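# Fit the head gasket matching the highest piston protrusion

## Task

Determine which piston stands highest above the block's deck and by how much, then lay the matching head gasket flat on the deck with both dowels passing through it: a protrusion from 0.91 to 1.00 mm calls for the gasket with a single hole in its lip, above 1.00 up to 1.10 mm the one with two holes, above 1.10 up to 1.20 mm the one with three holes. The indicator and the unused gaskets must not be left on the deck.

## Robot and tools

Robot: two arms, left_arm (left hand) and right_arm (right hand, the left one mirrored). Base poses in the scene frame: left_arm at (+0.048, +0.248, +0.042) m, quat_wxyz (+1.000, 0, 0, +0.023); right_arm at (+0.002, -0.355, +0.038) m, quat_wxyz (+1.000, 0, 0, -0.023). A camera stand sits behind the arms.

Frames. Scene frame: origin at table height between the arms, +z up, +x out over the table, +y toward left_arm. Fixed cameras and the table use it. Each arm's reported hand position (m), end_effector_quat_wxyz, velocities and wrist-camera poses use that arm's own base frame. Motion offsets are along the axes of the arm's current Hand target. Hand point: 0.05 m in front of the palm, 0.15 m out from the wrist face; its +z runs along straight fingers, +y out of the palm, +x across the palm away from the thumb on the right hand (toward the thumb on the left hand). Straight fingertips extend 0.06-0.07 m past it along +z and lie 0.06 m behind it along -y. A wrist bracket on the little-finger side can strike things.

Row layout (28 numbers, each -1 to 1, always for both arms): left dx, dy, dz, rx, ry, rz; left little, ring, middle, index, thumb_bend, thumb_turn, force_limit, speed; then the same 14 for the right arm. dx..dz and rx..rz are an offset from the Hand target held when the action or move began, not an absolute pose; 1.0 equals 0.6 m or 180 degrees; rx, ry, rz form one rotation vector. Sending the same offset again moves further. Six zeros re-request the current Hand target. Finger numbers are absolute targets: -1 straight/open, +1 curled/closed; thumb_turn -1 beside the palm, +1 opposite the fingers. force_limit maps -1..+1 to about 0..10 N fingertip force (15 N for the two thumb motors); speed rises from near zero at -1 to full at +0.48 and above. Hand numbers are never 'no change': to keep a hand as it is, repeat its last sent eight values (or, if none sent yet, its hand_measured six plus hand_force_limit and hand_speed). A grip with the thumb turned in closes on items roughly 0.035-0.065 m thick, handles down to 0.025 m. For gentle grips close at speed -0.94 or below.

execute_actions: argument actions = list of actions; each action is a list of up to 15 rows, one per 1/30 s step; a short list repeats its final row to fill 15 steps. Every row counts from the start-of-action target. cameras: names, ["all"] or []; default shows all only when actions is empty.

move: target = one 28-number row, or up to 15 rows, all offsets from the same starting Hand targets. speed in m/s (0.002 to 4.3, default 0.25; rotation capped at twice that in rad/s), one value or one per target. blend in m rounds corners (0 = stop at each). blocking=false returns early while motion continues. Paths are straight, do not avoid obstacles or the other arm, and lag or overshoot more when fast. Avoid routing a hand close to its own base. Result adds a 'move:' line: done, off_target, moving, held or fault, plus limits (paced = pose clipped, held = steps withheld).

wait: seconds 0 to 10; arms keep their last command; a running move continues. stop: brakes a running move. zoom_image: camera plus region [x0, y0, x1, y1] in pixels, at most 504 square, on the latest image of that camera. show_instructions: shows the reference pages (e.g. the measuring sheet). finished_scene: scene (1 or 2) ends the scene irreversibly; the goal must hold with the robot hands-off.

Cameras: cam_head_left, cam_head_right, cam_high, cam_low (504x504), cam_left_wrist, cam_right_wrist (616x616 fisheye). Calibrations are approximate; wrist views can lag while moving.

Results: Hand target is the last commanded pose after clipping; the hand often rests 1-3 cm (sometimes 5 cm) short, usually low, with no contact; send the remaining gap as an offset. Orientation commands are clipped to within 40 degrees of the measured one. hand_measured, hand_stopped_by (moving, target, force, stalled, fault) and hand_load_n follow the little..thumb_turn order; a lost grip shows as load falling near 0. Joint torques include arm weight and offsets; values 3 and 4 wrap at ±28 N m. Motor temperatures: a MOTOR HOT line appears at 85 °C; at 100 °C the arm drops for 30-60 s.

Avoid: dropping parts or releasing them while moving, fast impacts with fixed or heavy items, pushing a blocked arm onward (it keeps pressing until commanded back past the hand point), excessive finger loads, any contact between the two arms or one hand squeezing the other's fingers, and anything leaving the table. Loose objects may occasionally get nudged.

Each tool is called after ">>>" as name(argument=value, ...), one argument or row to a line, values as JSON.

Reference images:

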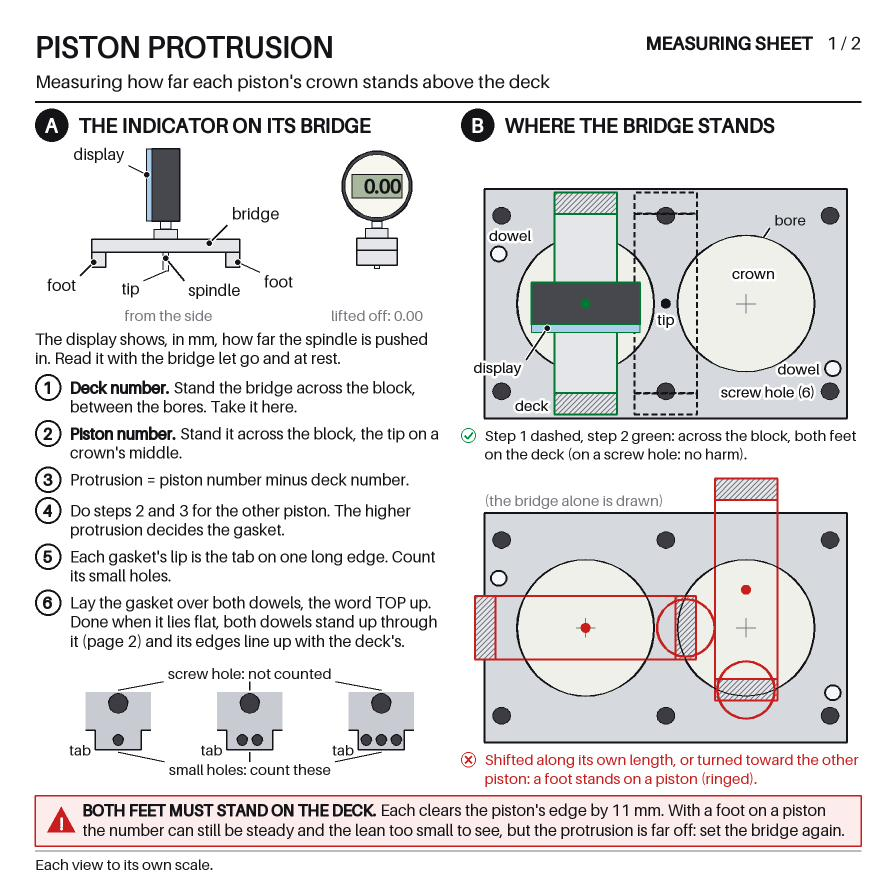

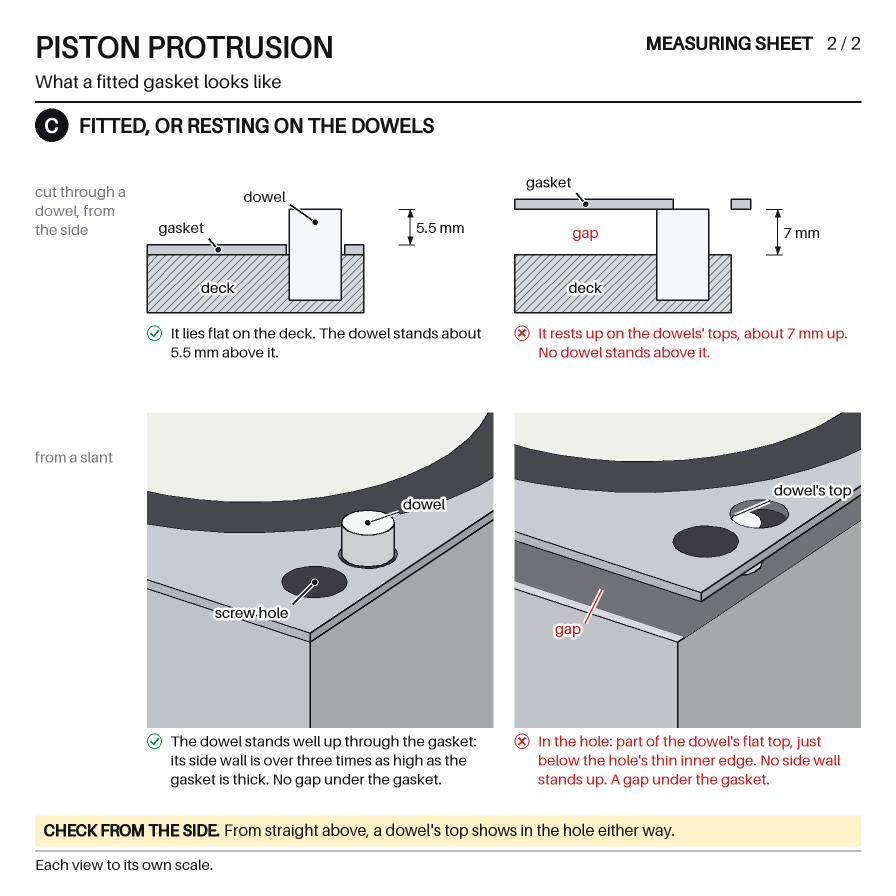

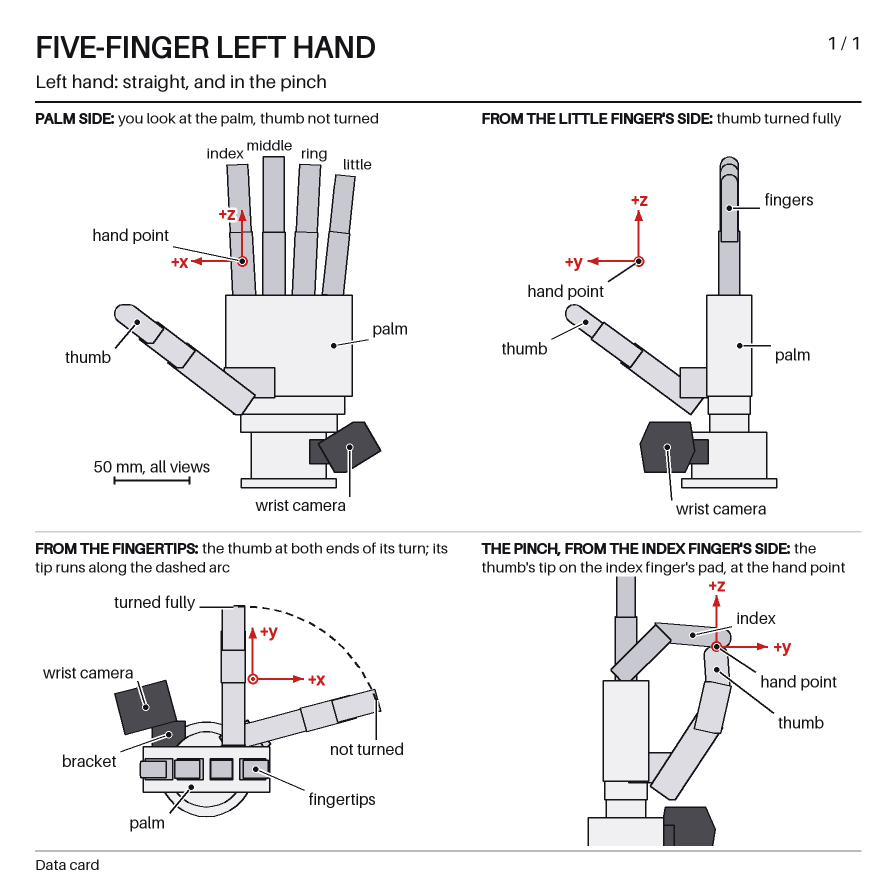

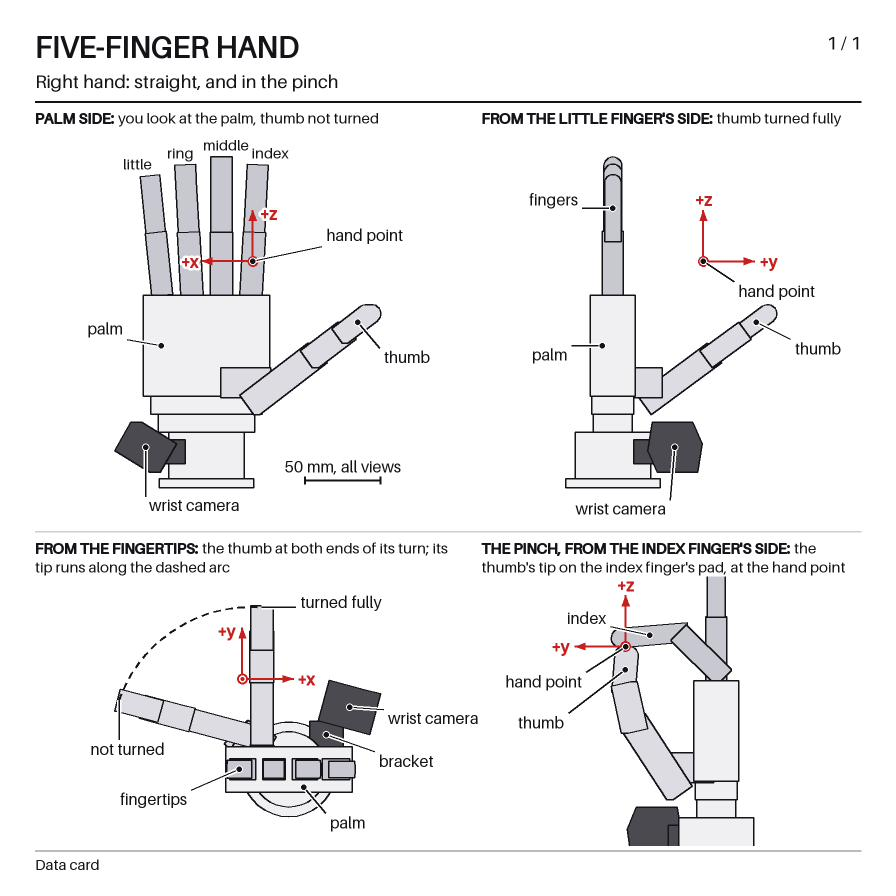

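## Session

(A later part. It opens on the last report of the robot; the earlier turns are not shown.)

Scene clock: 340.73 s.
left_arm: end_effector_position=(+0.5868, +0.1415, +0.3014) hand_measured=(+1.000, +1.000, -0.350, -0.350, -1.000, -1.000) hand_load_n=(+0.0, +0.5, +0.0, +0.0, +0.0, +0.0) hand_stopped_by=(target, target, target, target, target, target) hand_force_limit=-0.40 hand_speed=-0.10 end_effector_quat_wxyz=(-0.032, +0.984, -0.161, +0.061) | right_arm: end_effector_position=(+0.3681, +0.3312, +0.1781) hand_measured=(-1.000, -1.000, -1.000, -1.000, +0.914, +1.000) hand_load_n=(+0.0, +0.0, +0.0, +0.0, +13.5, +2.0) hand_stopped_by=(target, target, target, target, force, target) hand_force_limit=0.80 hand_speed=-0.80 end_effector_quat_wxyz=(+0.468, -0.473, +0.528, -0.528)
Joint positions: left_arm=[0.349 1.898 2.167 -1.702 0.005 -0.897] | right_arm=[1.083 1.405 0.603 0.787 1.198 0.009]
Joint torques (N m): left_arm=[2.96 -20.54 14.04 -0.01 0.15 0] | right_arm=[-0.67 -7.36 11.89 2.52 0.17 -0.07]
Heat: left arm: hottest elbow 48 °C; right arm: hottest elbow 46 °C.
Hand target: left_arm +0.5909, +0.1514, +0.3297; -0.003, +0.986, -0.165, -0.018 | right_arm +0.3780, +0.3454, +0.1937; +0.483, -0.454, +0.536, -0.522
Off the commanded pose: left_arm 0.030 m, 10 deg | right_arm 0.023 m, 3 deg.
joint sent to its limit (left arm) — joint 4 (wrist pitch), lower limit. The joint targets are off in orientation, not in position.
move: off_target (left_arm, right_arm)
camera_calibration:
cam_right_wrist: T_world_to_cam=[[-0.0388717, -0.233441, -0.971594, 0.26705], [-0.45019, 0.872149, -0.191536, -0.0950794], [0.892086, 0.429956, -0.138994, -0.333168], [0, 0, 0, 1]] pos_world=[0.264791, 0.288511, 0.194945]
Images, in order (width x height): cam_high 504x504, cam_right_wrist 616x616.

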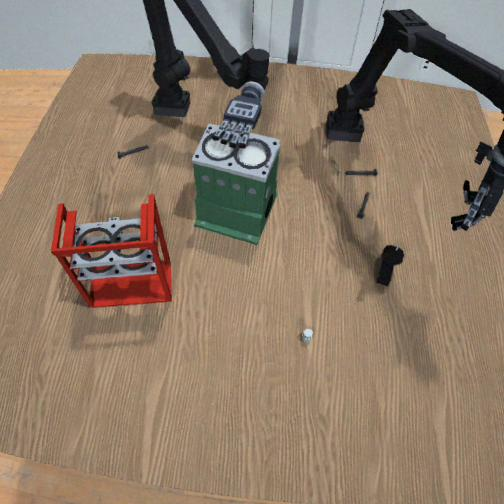

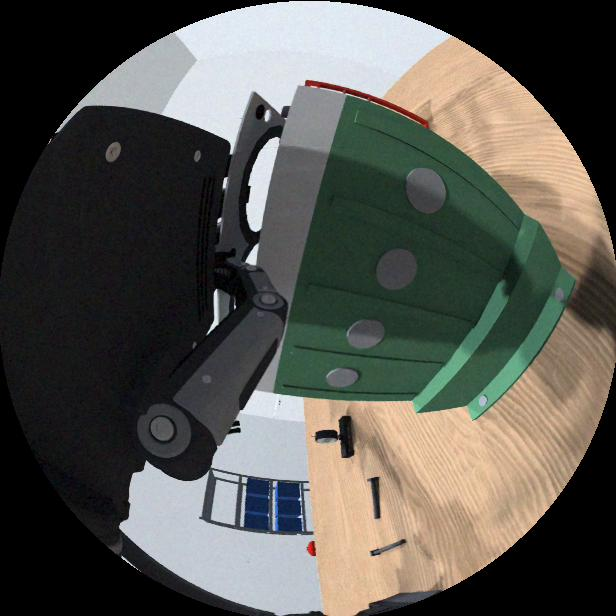

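>>> move(
  target=[0,0,0,0,0,0,1,1,-0.35,-0.35,-1,-1,-0.4,-0.1,0,0.005,-0.005,0,0,0,-1,-1,-1,-1,0.97,1,0.8,-0.8],
  speed=0.03,
  cameras=["cam_high", "cam_right_wrist"],
)

>>> zoom_image(
  camera="cam_high",
  region=[260, 158, 272, 170],
)

>>> zoom_image(
  camera="cam_right_wrist",
  region=[190, 180, 320, 310],
)

Scene clock: 341.90 s.
left_arm: end_effector_position=(+0.5868, +0.1415, +0.3014) hand_measured=(+1.000, +1.000, -0.350, -0.350, -1.000, -1.000) hand_load_n=(+0.0, +0.0, +0.0, +0.0, +0.0, +0.0) hand_stopped_by=(target, target, target, target, target, target) hand_force_limit=-0.40 hand_speed=-0.10 end_effector_quat_wxyz=(-0.032, +0.984, -0.161, +0.061) | right_arm: end_effector_position=(+0.3686, +0.3308, +0.1774) hand_measured=(-1.000, -1.000, -1.000, -1.000, +0.914, +1.000) hand_load_n=(+0.0, +0.0, +0.0, +0.0, +13.5, +1.5) hand_stopped_by=(target, target, target, target, force, target) hand_force_limit=0.80 hand_speed=-0.80 end_effector_quat_wxyz=(+0.468, -0.469, +0.531, -0.528)
Joint positions: left_arm=[0.349 1.898 2.167 -1.702 0.005 -0.897] | right_arm=[1.083 1.411 0.603 0.798 1.205 0.01]
Joint torques (N m): left_arm=[2.96 -20.54 14.04 -0.01 0.15 0] | right_arm=[-0.32 -7.41 11.4 2.45 0.17 -0.1]
Heat: left arm: hottest elbow 48 °C; right arm: hottest elbow 46 °C.
Hand target: left_arm +0.5909, +0.1514, +0.3297; -0.003, +0.986, -0.165, -0.018 | right_arm +0.3750, +0.3459, +0.1906; +0.483, -0.454, +0.536, -0.522
Off the commanded pose: left_arm 0.030 m, 10 deg | right_arm 0.021 m, 3 deg.
joint sent to its limit (left arm) — joint 4 (wrist pitch), lower limit. The joint targets are off in orientation, not in position.
move: off_target (left_arm, right_arm)
camera_calibration:
cam_right_wrist: T_world_to_cam=[[-0.0379698, -0.228203, -0.972873, 0.26447], [-0.444037, 0.87603, -0.188157, -0.0988518], [0.895204, 0.424847, -0.134593, -0.333837], [0, 0, 0, 1]] pos_world=[0.265, 0.28878, 0.193764]
Images, in order (width x height): cam_high 504x504, cam_right_wrist 616x616.

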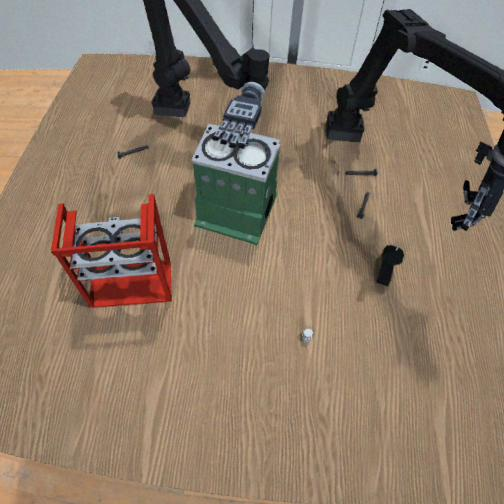

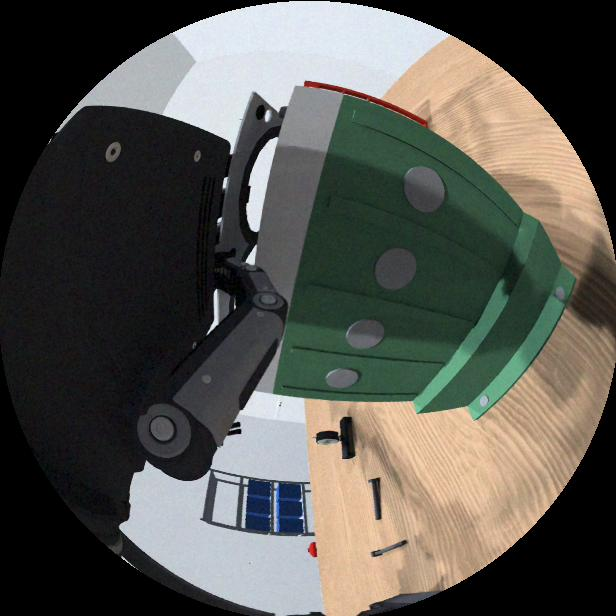

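Scaled by 42.000 from the camera's 504x504 image, which has a finer 720x720 frame.

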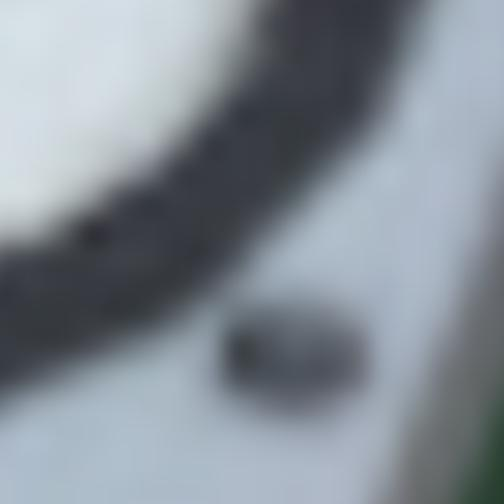

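Scaled by 3.877 from the camera's 616x616 image, which has a finer 880x880 frame.

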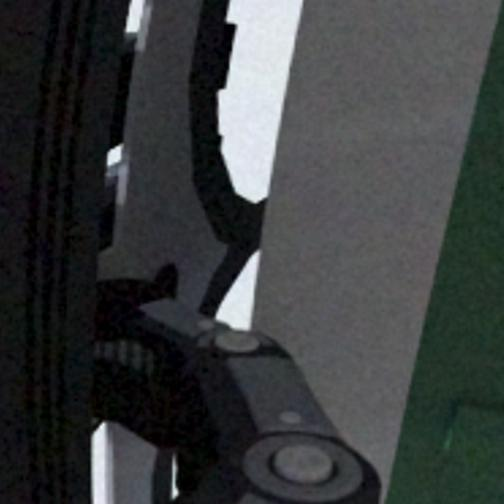

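>>> execute_actions(
  actions=[],
  cameras=["cam_high", "cam_head_left", "cam_low", "cam_right_wrist"],
)

Scene clock: 342.90 s.
left_arm: end_effector_position=(+0.5868, +0.1415, +0.3014) hand_measured=(+1.000, +1.000, -0.350, -0.350, -1.000, -1.000) hand_load_n=(+0.0, +0.0, +0.0, +0.0, -0.5, +0.0) hand_stopped_by=(target, target, target, target, target, target) hand_force_limit=-0.40 hand_speed=-0.10 end_effector_quat_wxyz=(-0.032, +0.984, -0.161, +0.061) | right_arm: end_effector_position=(+0.3686, +0.3308, +0.1775) hand_measured=(-1.000, -1.000, -1.000, -1.000, +0.914, +1.000) hand_load_n=(+0.0, +0.0, +0.0, +0.0, +13.5, +1.5) hand_stopped_by=(target, target, target, target, force, target) hand_force_limit=0.80 hand_speed=-0.80 end_effector_quat_wxyz=(+0.468, -0.469, +0.531, -0.528)
Joint positions: left_arm=[0.349 1.898 2.167 -1.702 0.005 -0.897] | right_arm=[1.083 1.411 0.603 0.798 1.205 0.01]
Joint velocities: within noise
Joint torques (N m): left_arm=[2.96 -20.54 14.04 -0.01 0.15 0] | right_arm=[-0.26 -7.18 11.36 2.41 0.19 -0.07]
Motor temperatures (°C): left_arm=[31 36 48 29 28 25] | right_arm=[34 33 47 28 25 29]
Heat: left arm: hottest elbow 48 °C; right arm: hottest elbow 47 °C.
Hand target: left_arm +0.5909, +0.1514, +0.3297; -0.003, +0.986, -0.165, -0.018 | right_arm +0.3751, +0.3459, +0.1906; +0.483, -0.454, +0.536, -0.522
Off the commanded pose: left_arm 0.030 m, 10 deg | right_arm 0.021 m, 3 deg.
camera_calibration:
cam_right_wrist: T_world_to_cam=[[-0.0378032, -0.227884, -0.972954, 0.264448], [-0.443937, 0.876123, -0.187956, -0.0989246], [0.89526, 0.424825, -0.134287, -0.333891], [0, 0, 0, 1]] pos_world=[0.265, 0.288779, 0.193865]
Images, in order (width x height): cam_head_left 504x504, cam_high 504x504, cam_low 504x504, cam_right_wrist 616x616.

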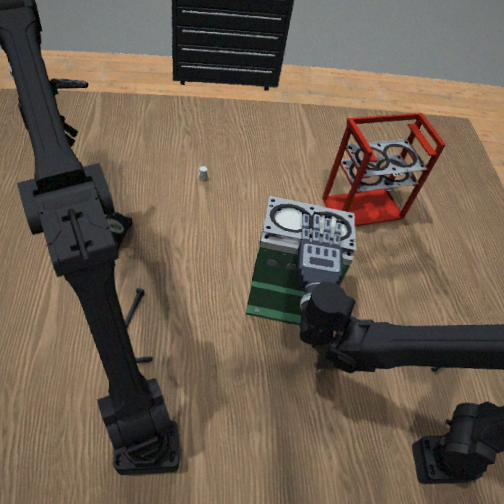

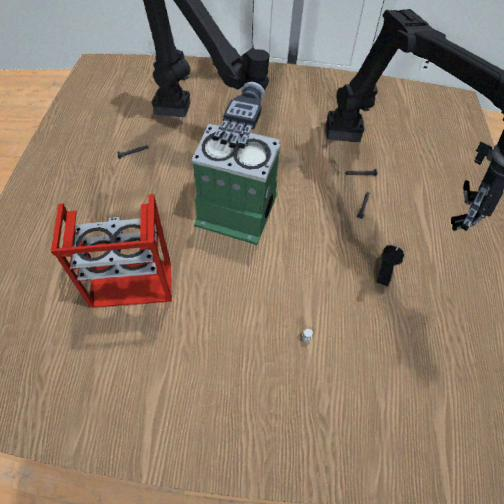

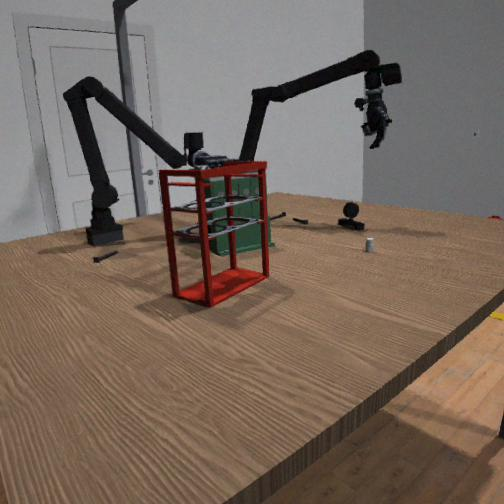

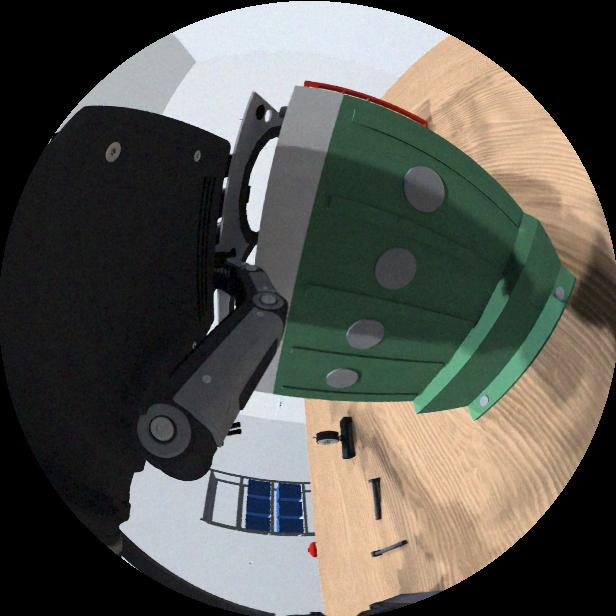

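>>> zoom_image(
  camera="cam_right_wrist",
  region=[190, 80, 350, 400],
)

>>> zoom_image(
  camera="cam_head_left",
  region=[240, 190, 370, 330],
)

Scaled by 1.575 from the camera's 616x616 image, which has a finer 880x880 frame.

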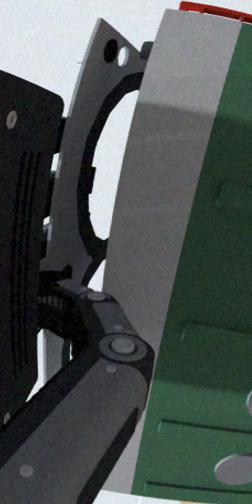

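Scaled by 3.600 from the camera's 504x504 image, which has a finer 720x720 frame.

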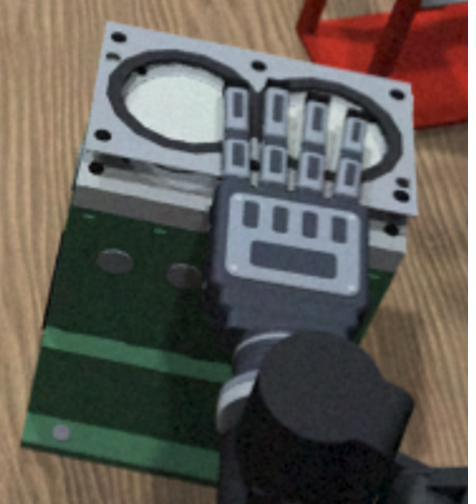

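>>> execute_actions(
  actions=[
    [[0,0,0,0,0,0,1,1,-0.35,-0.35,-1,-1,-0.4,-0.1,0,0,0,0,0,0,-1,-1,-1,-1,0.905,1,0.8,-0.85]],
    [[0,0,0,0,0,0,1,1,-0.35,-0.35,-1,-1,-0.4,-0.1,0,0,0,0,0,0,-1,-1,-1,-1,0.905,1,0.8,-0.85]],
  ],
  cameras=["cam_high", "cam_right_wrist"],
)

Scene clock: 345.27 s.
left_arm: end_effector_position=(+0.5868, +0.1415, +0.3014) hand_measured=(+1.000, +1.000, -0.350, -0.350, -1.000, -1.000) hand_load_n=(+0.0, +0.0, +0.0, +0.0, -0.5, +0.0) hand_stopped_by=(target, target, target, target, target, target) hand_force_limit=-0.40 hand_speed=-0.10 end_effector_quat_wxyz=(-0.032, +0.984, -0.161, +0.061) | right_arm: end_effector_position=(+0.3686, +0.3307, +0.1775) hand_measured=(-1.000, -1.000, -1.000, -1.000, +0.900, +1.000) hand_load_n=(+0.0, +0.0, +0.0, +0.0, +8.5, +1.0) hand_stopped_by=(target, target, target, target, target, target) hand_force_limit=0.80 hand_speed=-0.85 end_effector_quat_wxyz=(+0.468, -0.469, +0.531, -0.528)
Joint positions: left_arm=[0.349 1.898 2.167 -1.702 0.005 -0.897] | right_arm=[1.083 1.411 0.603 0.798 1.205 0.01]
Joint torques (N m): left_arm=[2.9 -20.48 14.04 -0.01 0.15 0] | right_arm=[-0.26 -7.41 11.38 2.55 0.17 -0.08]
Heat: left arm: hottest elbow 48 °C; right arm: hottest elbow 47 °C.
Hand target: left_arm +0.5909, +0.1514, +0.3297; -0.003, +0.986, -0.165, -0.018 | right_arm +0.3750, +0.3459, +0.1906; +0.483, -0.454, +0.536, -0.522
Off the commanded pose: left_arm 0.030 m, 10 deg | right_arm 0.021 m, 3 deg.
joint sent to its limit (left arm) — joint 4 (wrist pitch), lower limit. The joint targets are off in orientation, not in position.
Step readings (end_effector_position of left_arm | right_arm):
0: (+0.5868, +0.1415, +0.3014) | (+0.3686, +0.3308, +0.1775)
1: (+0.5868, +0.1415, +0.3014) | (+0.3686, +0.3308, +0.1775)
2: (+0.5868, +0.1415, +0.3014) | (+0.3686, +0.3308, +0.1775)
4: (+0.5868, +0.1415, +0.3014) | (+0.3686, +0.3308, +0.1775)
8: (+0.5868, +0.1415, +0.3014) | (+0.3686, +0.3307, +0.1775)
15: (+0.5868, +0.1415, +0.3014) | (+0.3686, +0.3307, +0.1775)
16: (+0.5868, +0.1415, +0.3014) | (+0.3686, +0.3307, +0.1775)
17: (+0.5868, +0.1415, +0.3014) | (+0.3686, +0.3307, +0.1775)
19: (+0.5868, +0.1415, +0.3014) | (+0.3686, +0.3307, +0.1775)
23: (+0.5868, +0.1415, +0.3014) | (+0.3686, +0.3307, +0.1775)
30: (+0.5868, +0.1415, +0.3014) | (+0.3686, +0.3307, +0.1775)
camera_calibration:
cam_right_wrist: T_world_to_cam=[[-0.0378765, -0.227881, -0.972952, 0.264443], [-0.443661, 0.876262, -0.187963, -0.0989474], [0.895394, 0.424541, -0.134292, -0.333801], [0, 0, 0, 1]] pos_world=[0.265001, 0.288678, 0.193865]
Images, in order (width x height): cam_high 504x504, cam_right_wrist 616x616.

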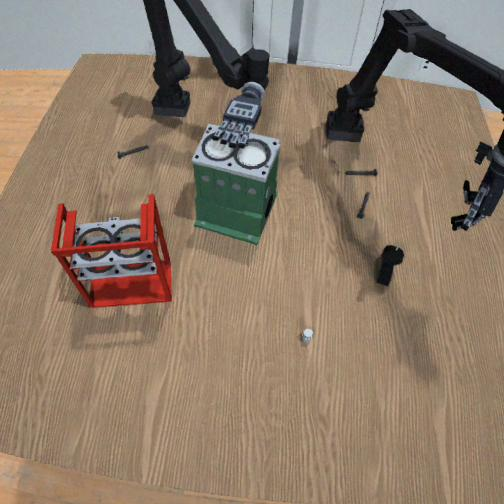

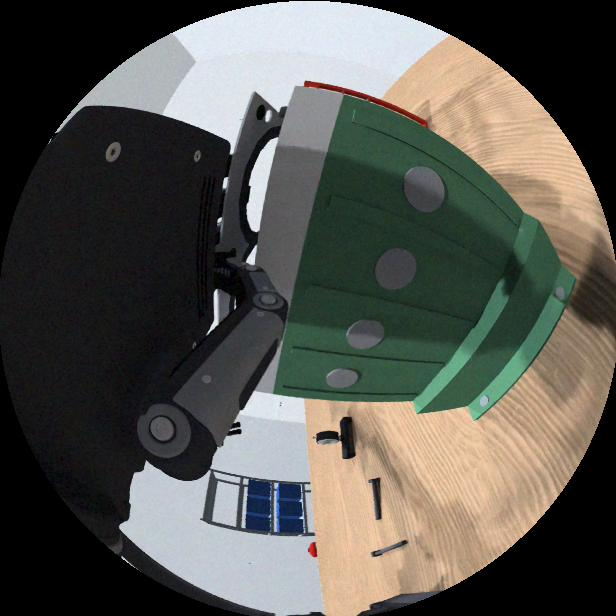

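>>> execute_actions(
  actions=[
    [[0,0,0,0,0,0,1,1,-0.35,-0.35,-1,-1,-0.4,-0.1,0,0,0,0,0,0,-1,-1,-1,-1,0.885,1,0.8,-0.85]],
    [[0,0,0,0,0,0,1,1,-0.35,-0.35,-1,-1,-0.4,-0.1,0,0,0,0,0,0,-1,-1,-1,-1,0.885,1,0.8,-0.85]],
  ],
  cameras=["cam_high"],
)

>>> zoom_image(
  camera="cam_high",
  region=[180, 95, 290, 205],
)

Scene clock: 346.83 s.
left_arm: end_effector_position=(+0.5868, +0.1415, +0.3014) hand_measured=(+1.000, +1.000, -0.350, -0.350, -1.000, -1.000) hand_load_n=(+0.0, +0.0, +0.0, +0.0, +0.0, +0.0) hand_stopped_by=(target, target, target, target, target, target) hand_force_limit=-0.40 hand_speed=-0.10 end_effector_quat_wxyz=(-0.032, +0.984, -0.161, +0.061) | right_arm: end_effector_position=(+0.3686, +0.3306, +0.1775) hand_measured=(-1.000, -1.000, -1.000, -1.000, +0.884, +1.000) hand_load_n=(+0.0, +0.0, +0.0, +0.0, +2.0, +0.5) hand_stopped_by=(target, target, target, target, target, target) hand_force_limit=0.80 hand_speed=-0.85 end_effector_quat_wxyz=(+0.468, -0.469, +0.531, -0.529)
Joint positions: left_arm=[0.349 1.898 2.167 -1.702 0.005 -0.897] | right_arm=[1.083 1.411 0.603 0.798 1.206 0.01]
Joint torques (N m): left_arm=[2.9 -20.54 14.04 0.01 0.15 0] | right_arm=[-0.26 -7.47 11.44 2.5 0.14 -0.06]
Heat: left arm: hottest elbow 48 °C; right arm: hottest elbow 47 °C.
Hand target: left_arm +0.5909, +0.1514, +0.3297; -0.003, +0.986, -0.165, -0.018 | right_arm +0.3750, +0.3459, +0.1907; +0.483, -0.454, +0.536, -0.522
Off the commanded pose: left_arm 0.030 m, 10 deg | right_arm 0.021 m, 3 deg.
joint sent to its limit (left arm) — joint 4 (wrist pitch), lower limit. The joint targets are off in orientation, not in position.
Step readings (end_effector_position of left_arm | right_arm):
0: (+0.5868, +0.1415, +0.3014) | (+0.3686, +0.3307, +0.1775)
1: (+0.5868, +0.1415, +0.3014) | (+0.3686, +0.3307, +0.1775)
2: (+0.5868, +0.1415, +0.3014) | (+0.3686, +0.3307, +0.1775)
4: (+0.5868, +0.1415, +0.3014) | (+0.3686, +0.3307, +0.1775)
8: (+0.5868, +0.1415, +0.3014) | (+0.3686, +0.3306, +0.1775)
15: (+0.5868, +0.1415, +0.3014) | (+0.3686, +0.3306, +0.1775)
16: (+0.5868, +0.1415, +0.3014) | (+0.3686, +0.3306, +0.1775)
17: (+0.5868, +0.1415, +0.3014) | (+0.3686, +0.3306, +0.1775)
19: (+0.5868, +0.1415, +0.3014) | (+0.3686, +0.3306, +0.1775)
23: (+0.5868, +0.1415, +0.3014) | (+0.3686, +0.3306, +0.1775)
30: (+0.5868, +0.1415, +0.3014) | (+0.3686, +0.3306, +0.1775)
Images, in order (width x height): cam_high 504x504.

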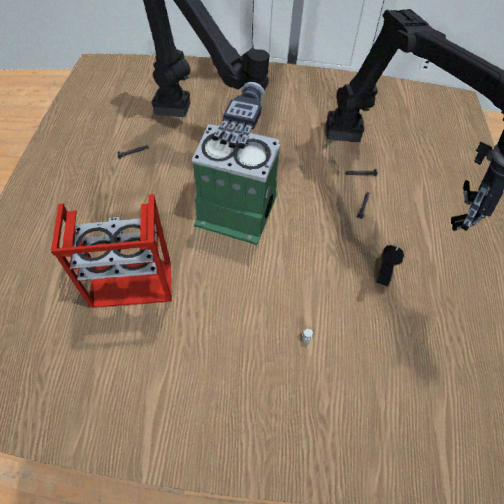

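Scaled by 4.582 from the camera's 504x504 image, which has a finer 720x720 frame.

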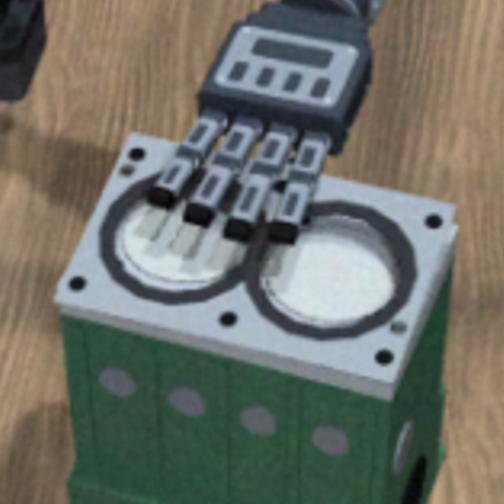

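>>> zoom_image(
  camera="cam_high",
  region=[256, 154, 280, 178],
)

>>> zoom_image(
  camera="cam_high",
  region=[200, 125, 215, 140],
)

Scaled by 21.000 from the camera's 504x504 image, which has a finer 720x720 frame.

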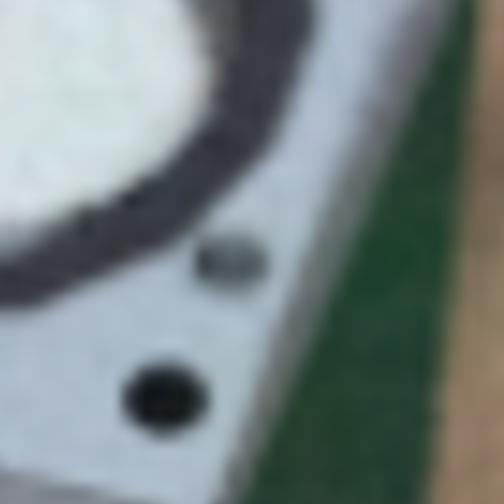

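Scaled by 33.600 from the camera's 504x504 image, which has a finer 720x720 frame.

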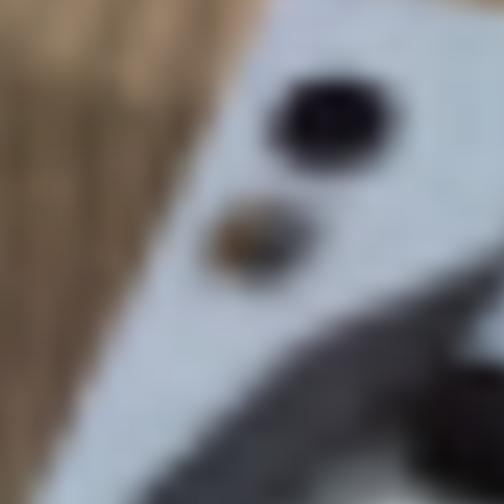

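>>> execute_actions(
  actions=[
    [[0,0,0,0,0,0,1,1,-0.35,-0.35,-1,-1,-0.4,-0.1,0,0,-0.0067,0,0,0,-1,-1,-1,-1,0.885,1,0.8,-0.85]],
    [[0,0,0,0,0,0,1,1,-0.35,-0.35,-1,-1,-0.4,-0.1,0,0,-0.0067,0,0,0,-1,-1,-1,-1,0.885,1,0.8,-0.85]],
  ],
  cameras=["cam_high", "cam_right_wrist"],
)

Scene clock: 349.00 s.
left_arm: end_effector_position=(+0.5868, +0.1415, +0.3014) hand_measured=(+1.000, +1.000, -0.350, -0.350, -1.000, -1.000) hand_load_n=(+0.5, +0.0, +0.0, +0.0, +0.0, +0.0) hand_stopped_by=(target, target, target, target, target, target) hand_force_limit=-0.40 hand_speed=-0.10 end_effector_quat_wxyz=(-0.032, +0.984, -0.161, +0.061) | right_arm: end_effector_position=(+0.3652, +0.3307, +0.1775) hand_measured=(-1.000, -1.000, -1.000, -1.000, +0.884, +1.000) hand_load_n=(-0.5, +0.0, +0.0, +0.0, +2.0, +0.5) hand_stopped_by=(target, target, target, target, target, target) hand_force_limit=0.80 hand_speed=-0.85 end_effector_quat_wxyz=(+0.466, -0.466, +0.533, -0.531)
Joint positions: left_arm=[0.349 1.898 2.167 -1.702 0.005 -0.897] | right_arm=[1.094 1.411 0.603 0.798 1.225 0.01]
Joint torques (N m): left_arm=[2.96 -20.54 14.04 -0.01 0.15 0] | right_arm=[0.32 -7.88 10.8 2.55 0.15 -0.11]
Heat: left arm: hottest elbow 48 °C; right arm: hottest elbow 47 °C.
Hand target: left_arm +0.5909, +0.1514, +0.3297; -0.003, +0.986, -0.165, -0.018 | right_arm +0.3670, +0.3469, +0.1906; +0.483, -0.454, +0.536, -0.522
Off the commanded pose: left_arm 0.030 m, 10 deg | right_arm 0.021 m, 3 deg.
joint sent to its limit (left arm) — joint 4 (wrist pitch), lower limit. The joint targets are off in orientation, not in position.
Step readings (end_effector_position of left_arm | right_arm):
0: (+0.5868, +0.1415, +0.3014) | (+0.3686, +0.3306, +0.1775)
1: (+0.5868, +0.1415, +0.3014) | (+0.3686, +0.3305, +0.1775)
2: (+0.5868, +0.1415, +0.3014) | (+0.3686, +0.3302, +0.1775)
4: (+0.5868, +0.1415, +0.3014) | (+0.3686, +0.3296, +0.1775)
8: (+0.5868, +0.1415, +0.3014) | (+0.3680, +0.3298, +0.1775)
15: (+0.5868, +0.1415, +0.3014) | (+0.3678, +0.3299, +0.1775)
16: (+0.5868, +0.1415, +0.3014) | (+0.3678, +0.3299, +0.1775)
17: (+0.5868, +0.1415, +0.3014) | (+0.3675, +0.3298, +0.1775)
19: (+0.5868, +0.1415, +0.3014) | (+0.3670, +0.3295, +0.1775)
23: (+0.5868, +0.1415, +0.3014) | (+0.3654, +0.3306, +0.1775)
30: (+0.5868, +0.1415, +0.3014) | (+0.3652, +0.3307, +0.1775)
camera_calibration:
cam_right_wrist: T_world_to_cam=[[-0.0398408, -0.227516, -0.972959, 0.264929], [-0.43522, 0.880463, -0.188066, -0.10487], [0.899442, 0.415959, -0.134098, -0.329431], [0, 0, 0, 1]] pos_world=[0.261217, 0.28964, 0.193866]
Images, in order (width x height): cam_high 504x504, cam_right_wrist 616x616.

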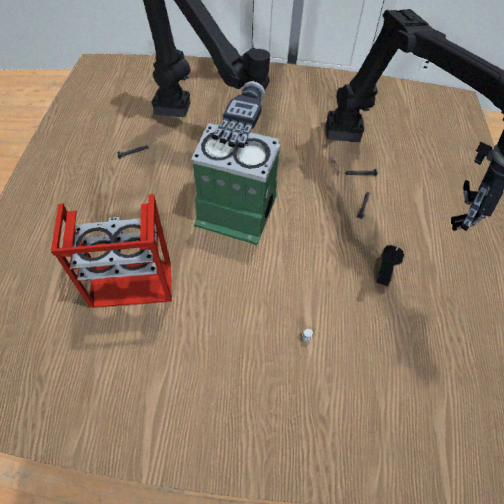

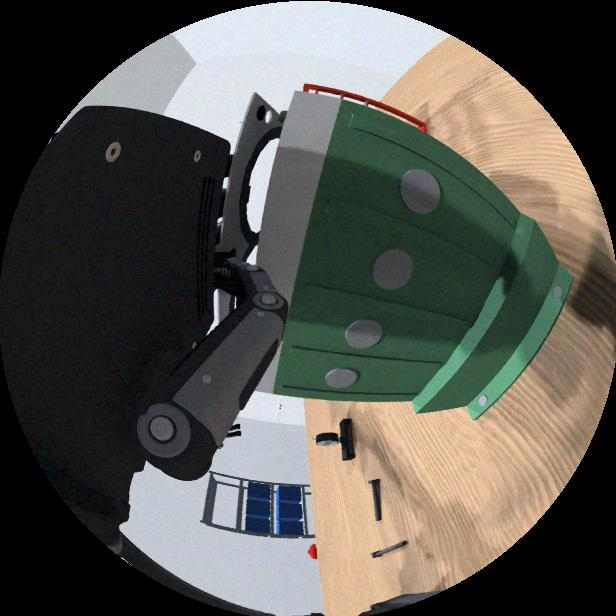

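>>> zoom_image(
  camera="cam_high",
  region=[180, 95, 290, 205],
)

>>> zoom_image(
  camera="cam_right_wrist",
  region=[200, 80, 320, 320],
)

Scaled by 4.582 from the camera's 504x504 image, which has a finer 720x720 frame.

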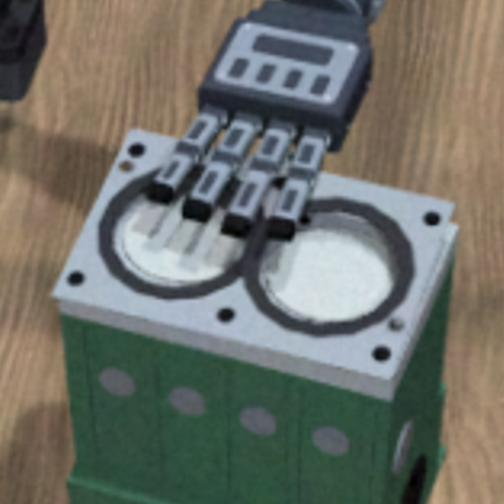

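Scaled by 2.100 from the camera's 616x616 image, which has a finer 880x880 frame.

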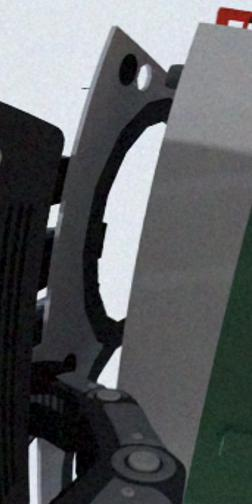

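>>> zoom_image(
  camera="cam_high",
  region=[260, 158, 272, 170],
)

>>> zoom_image(
  camera="cam_high",
  region=[200, 125, 212, 137],
)

Scaled by 42.000 from the camera's 504x504 image, which has a finer 720x720 frame.

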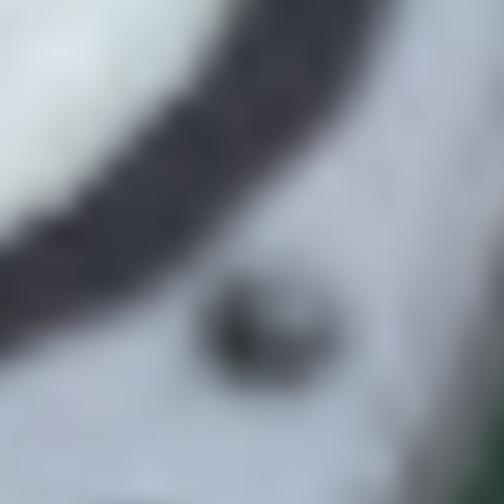

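Scaled by 42.000 from the camera's 504x504 image, which has a finer 720x720 frame.

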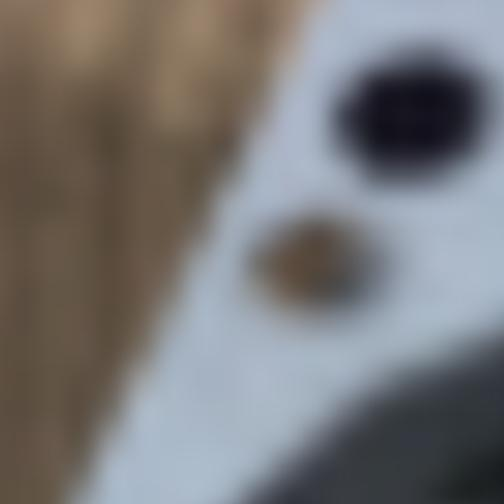

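>>> execute_actions(
  actions=[],
  cameras=["cam_head_left", "cam_head_right", "cam_high", "cam_low"],
)

>>> zoom_image(
  camera="cam_head_left",
  region=[262, 192, 292, 222],
)

>>> zoom_image(
  camera="cam_head_left",
  region=[335, 225, 365, 255],
)

>>> zoom_image(
  camera="cam_head_right",
  region=[140, 180, 280, 320],
)

>>> zoom_image(
  camera="cam_low",
  region=[160, 110, 300, 250],
)

Scene clock: 351.23 s.
left_arm: end_effector_position=(+0.5868, +0.1415, +0.3014) hand_measured=(+1.000, +1.000, -0.350, -0.350, -1.000, -1.000) hand_load_n=(+0.0, +0.0, +0.0, +0.0, +0.0, +0.0) hand_stopped_by=(target, target, target, target, target, target) hand_force_limit=-0.40 hand_speed=-0.10 end_effector_quat_wxyz=(-0.032, +0.984, -0.161, +0.061) | right_arm: end_effector_position=(+0.3652, +0.3307, +0.1775) hand_measured=(-1.000, -1.000, -1.000, -1.000, +0.884, +1.000) hand_load_n=(-0.5, +0.0, +0.0, +0.0, +2.5, +0.5) hand_stopped_by=(target, target, target, target, target, target) hand_force_limit=0.80 hand_speed=-0.85 end_effector_quat_wxyz=(+0.466, -0.466, +0.533, -0.531)
Joint positions: left_arm=[0.349 1.898 2.167 -1.702 0.005 -0.897] | right_arm=[1.094 1.411 0.603 0.798 1.225 0.01]
Joint velocities: within noise
Joint torques (N m): left_arm=[2.9 -20.54 14.02 -0.01 0.15 0] | right_arm=[0.5 -8.12 10.8 2.52 0.17 -0.1]
Motor temperatures (°C): left_arm=[31 36 48 29 28 25] | right_arm=[34 33 47 28 25 29]
Heat: left arm: hottest elbow 48 °C; right arm: hottest elbow 47 °C.
Hand target: left_arm +0.5909, +0.1514, +0.3297; -0.003, +0.986, -0.165, -0.018 | right_arm +0.3670, +0.3469, +0.1906; +0.483, -0.454, +0.536, -0.522
Off the commanded pose: left_arm 0.030 m, 10 deg | right_arm 0.021 m, 3 deg.
Images, in order (width x height): cam_head_left 504x504, cam_head_right 504x504, cam_high 504x504, cam_low 504x504.

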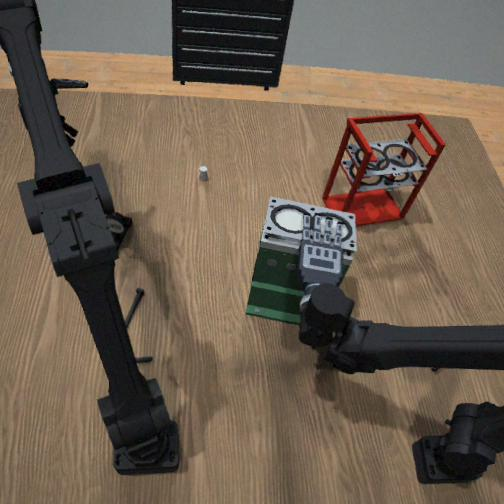

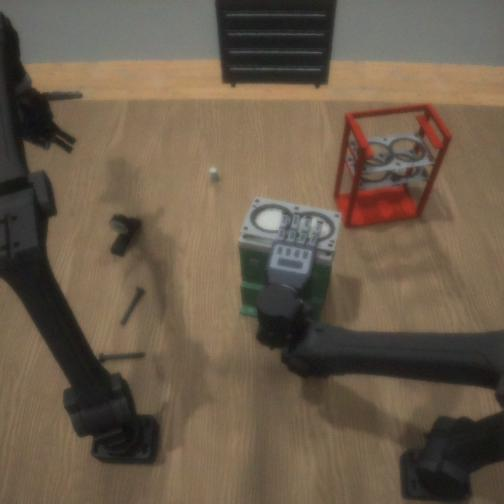

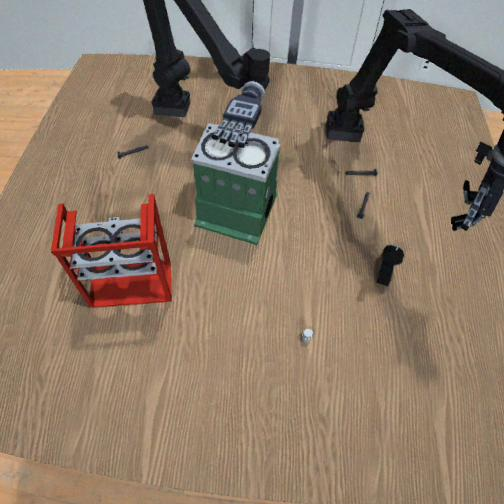

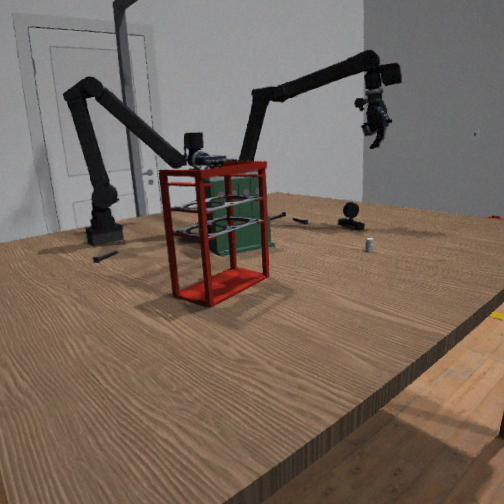

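Scaled by 16.800 from the camera's 504x504 image, which has a finer 720x720 frame.

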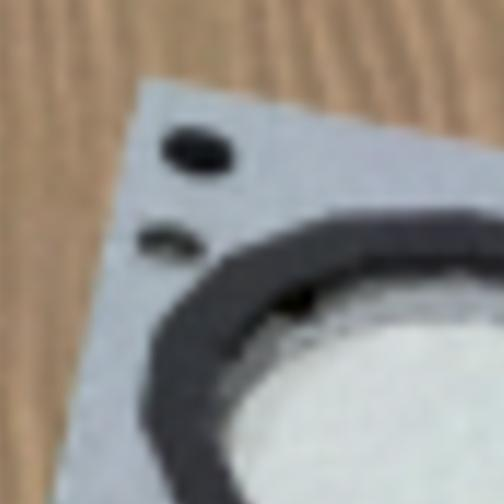

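Scaled by 16.800 from the camera's 504x504 image, which has a finer 720x720 frame.

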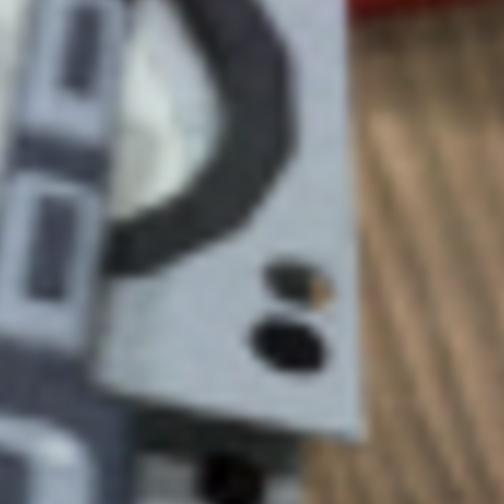

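Scaled by 3.600 from the camera's 504x504 image, which has a finer 720x720 frame.

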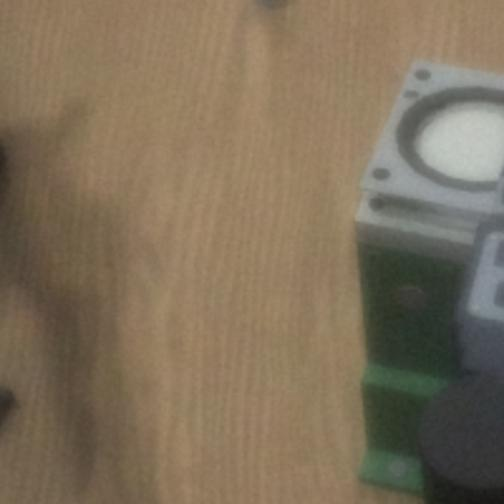

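Scaled by 3.600 from the camera's 504x504 image, which has a finer 720x720 frame.

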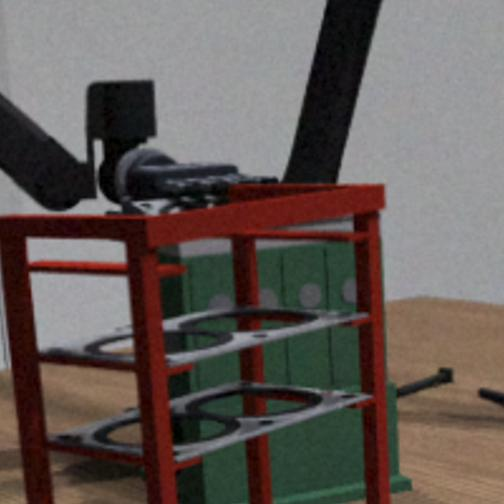

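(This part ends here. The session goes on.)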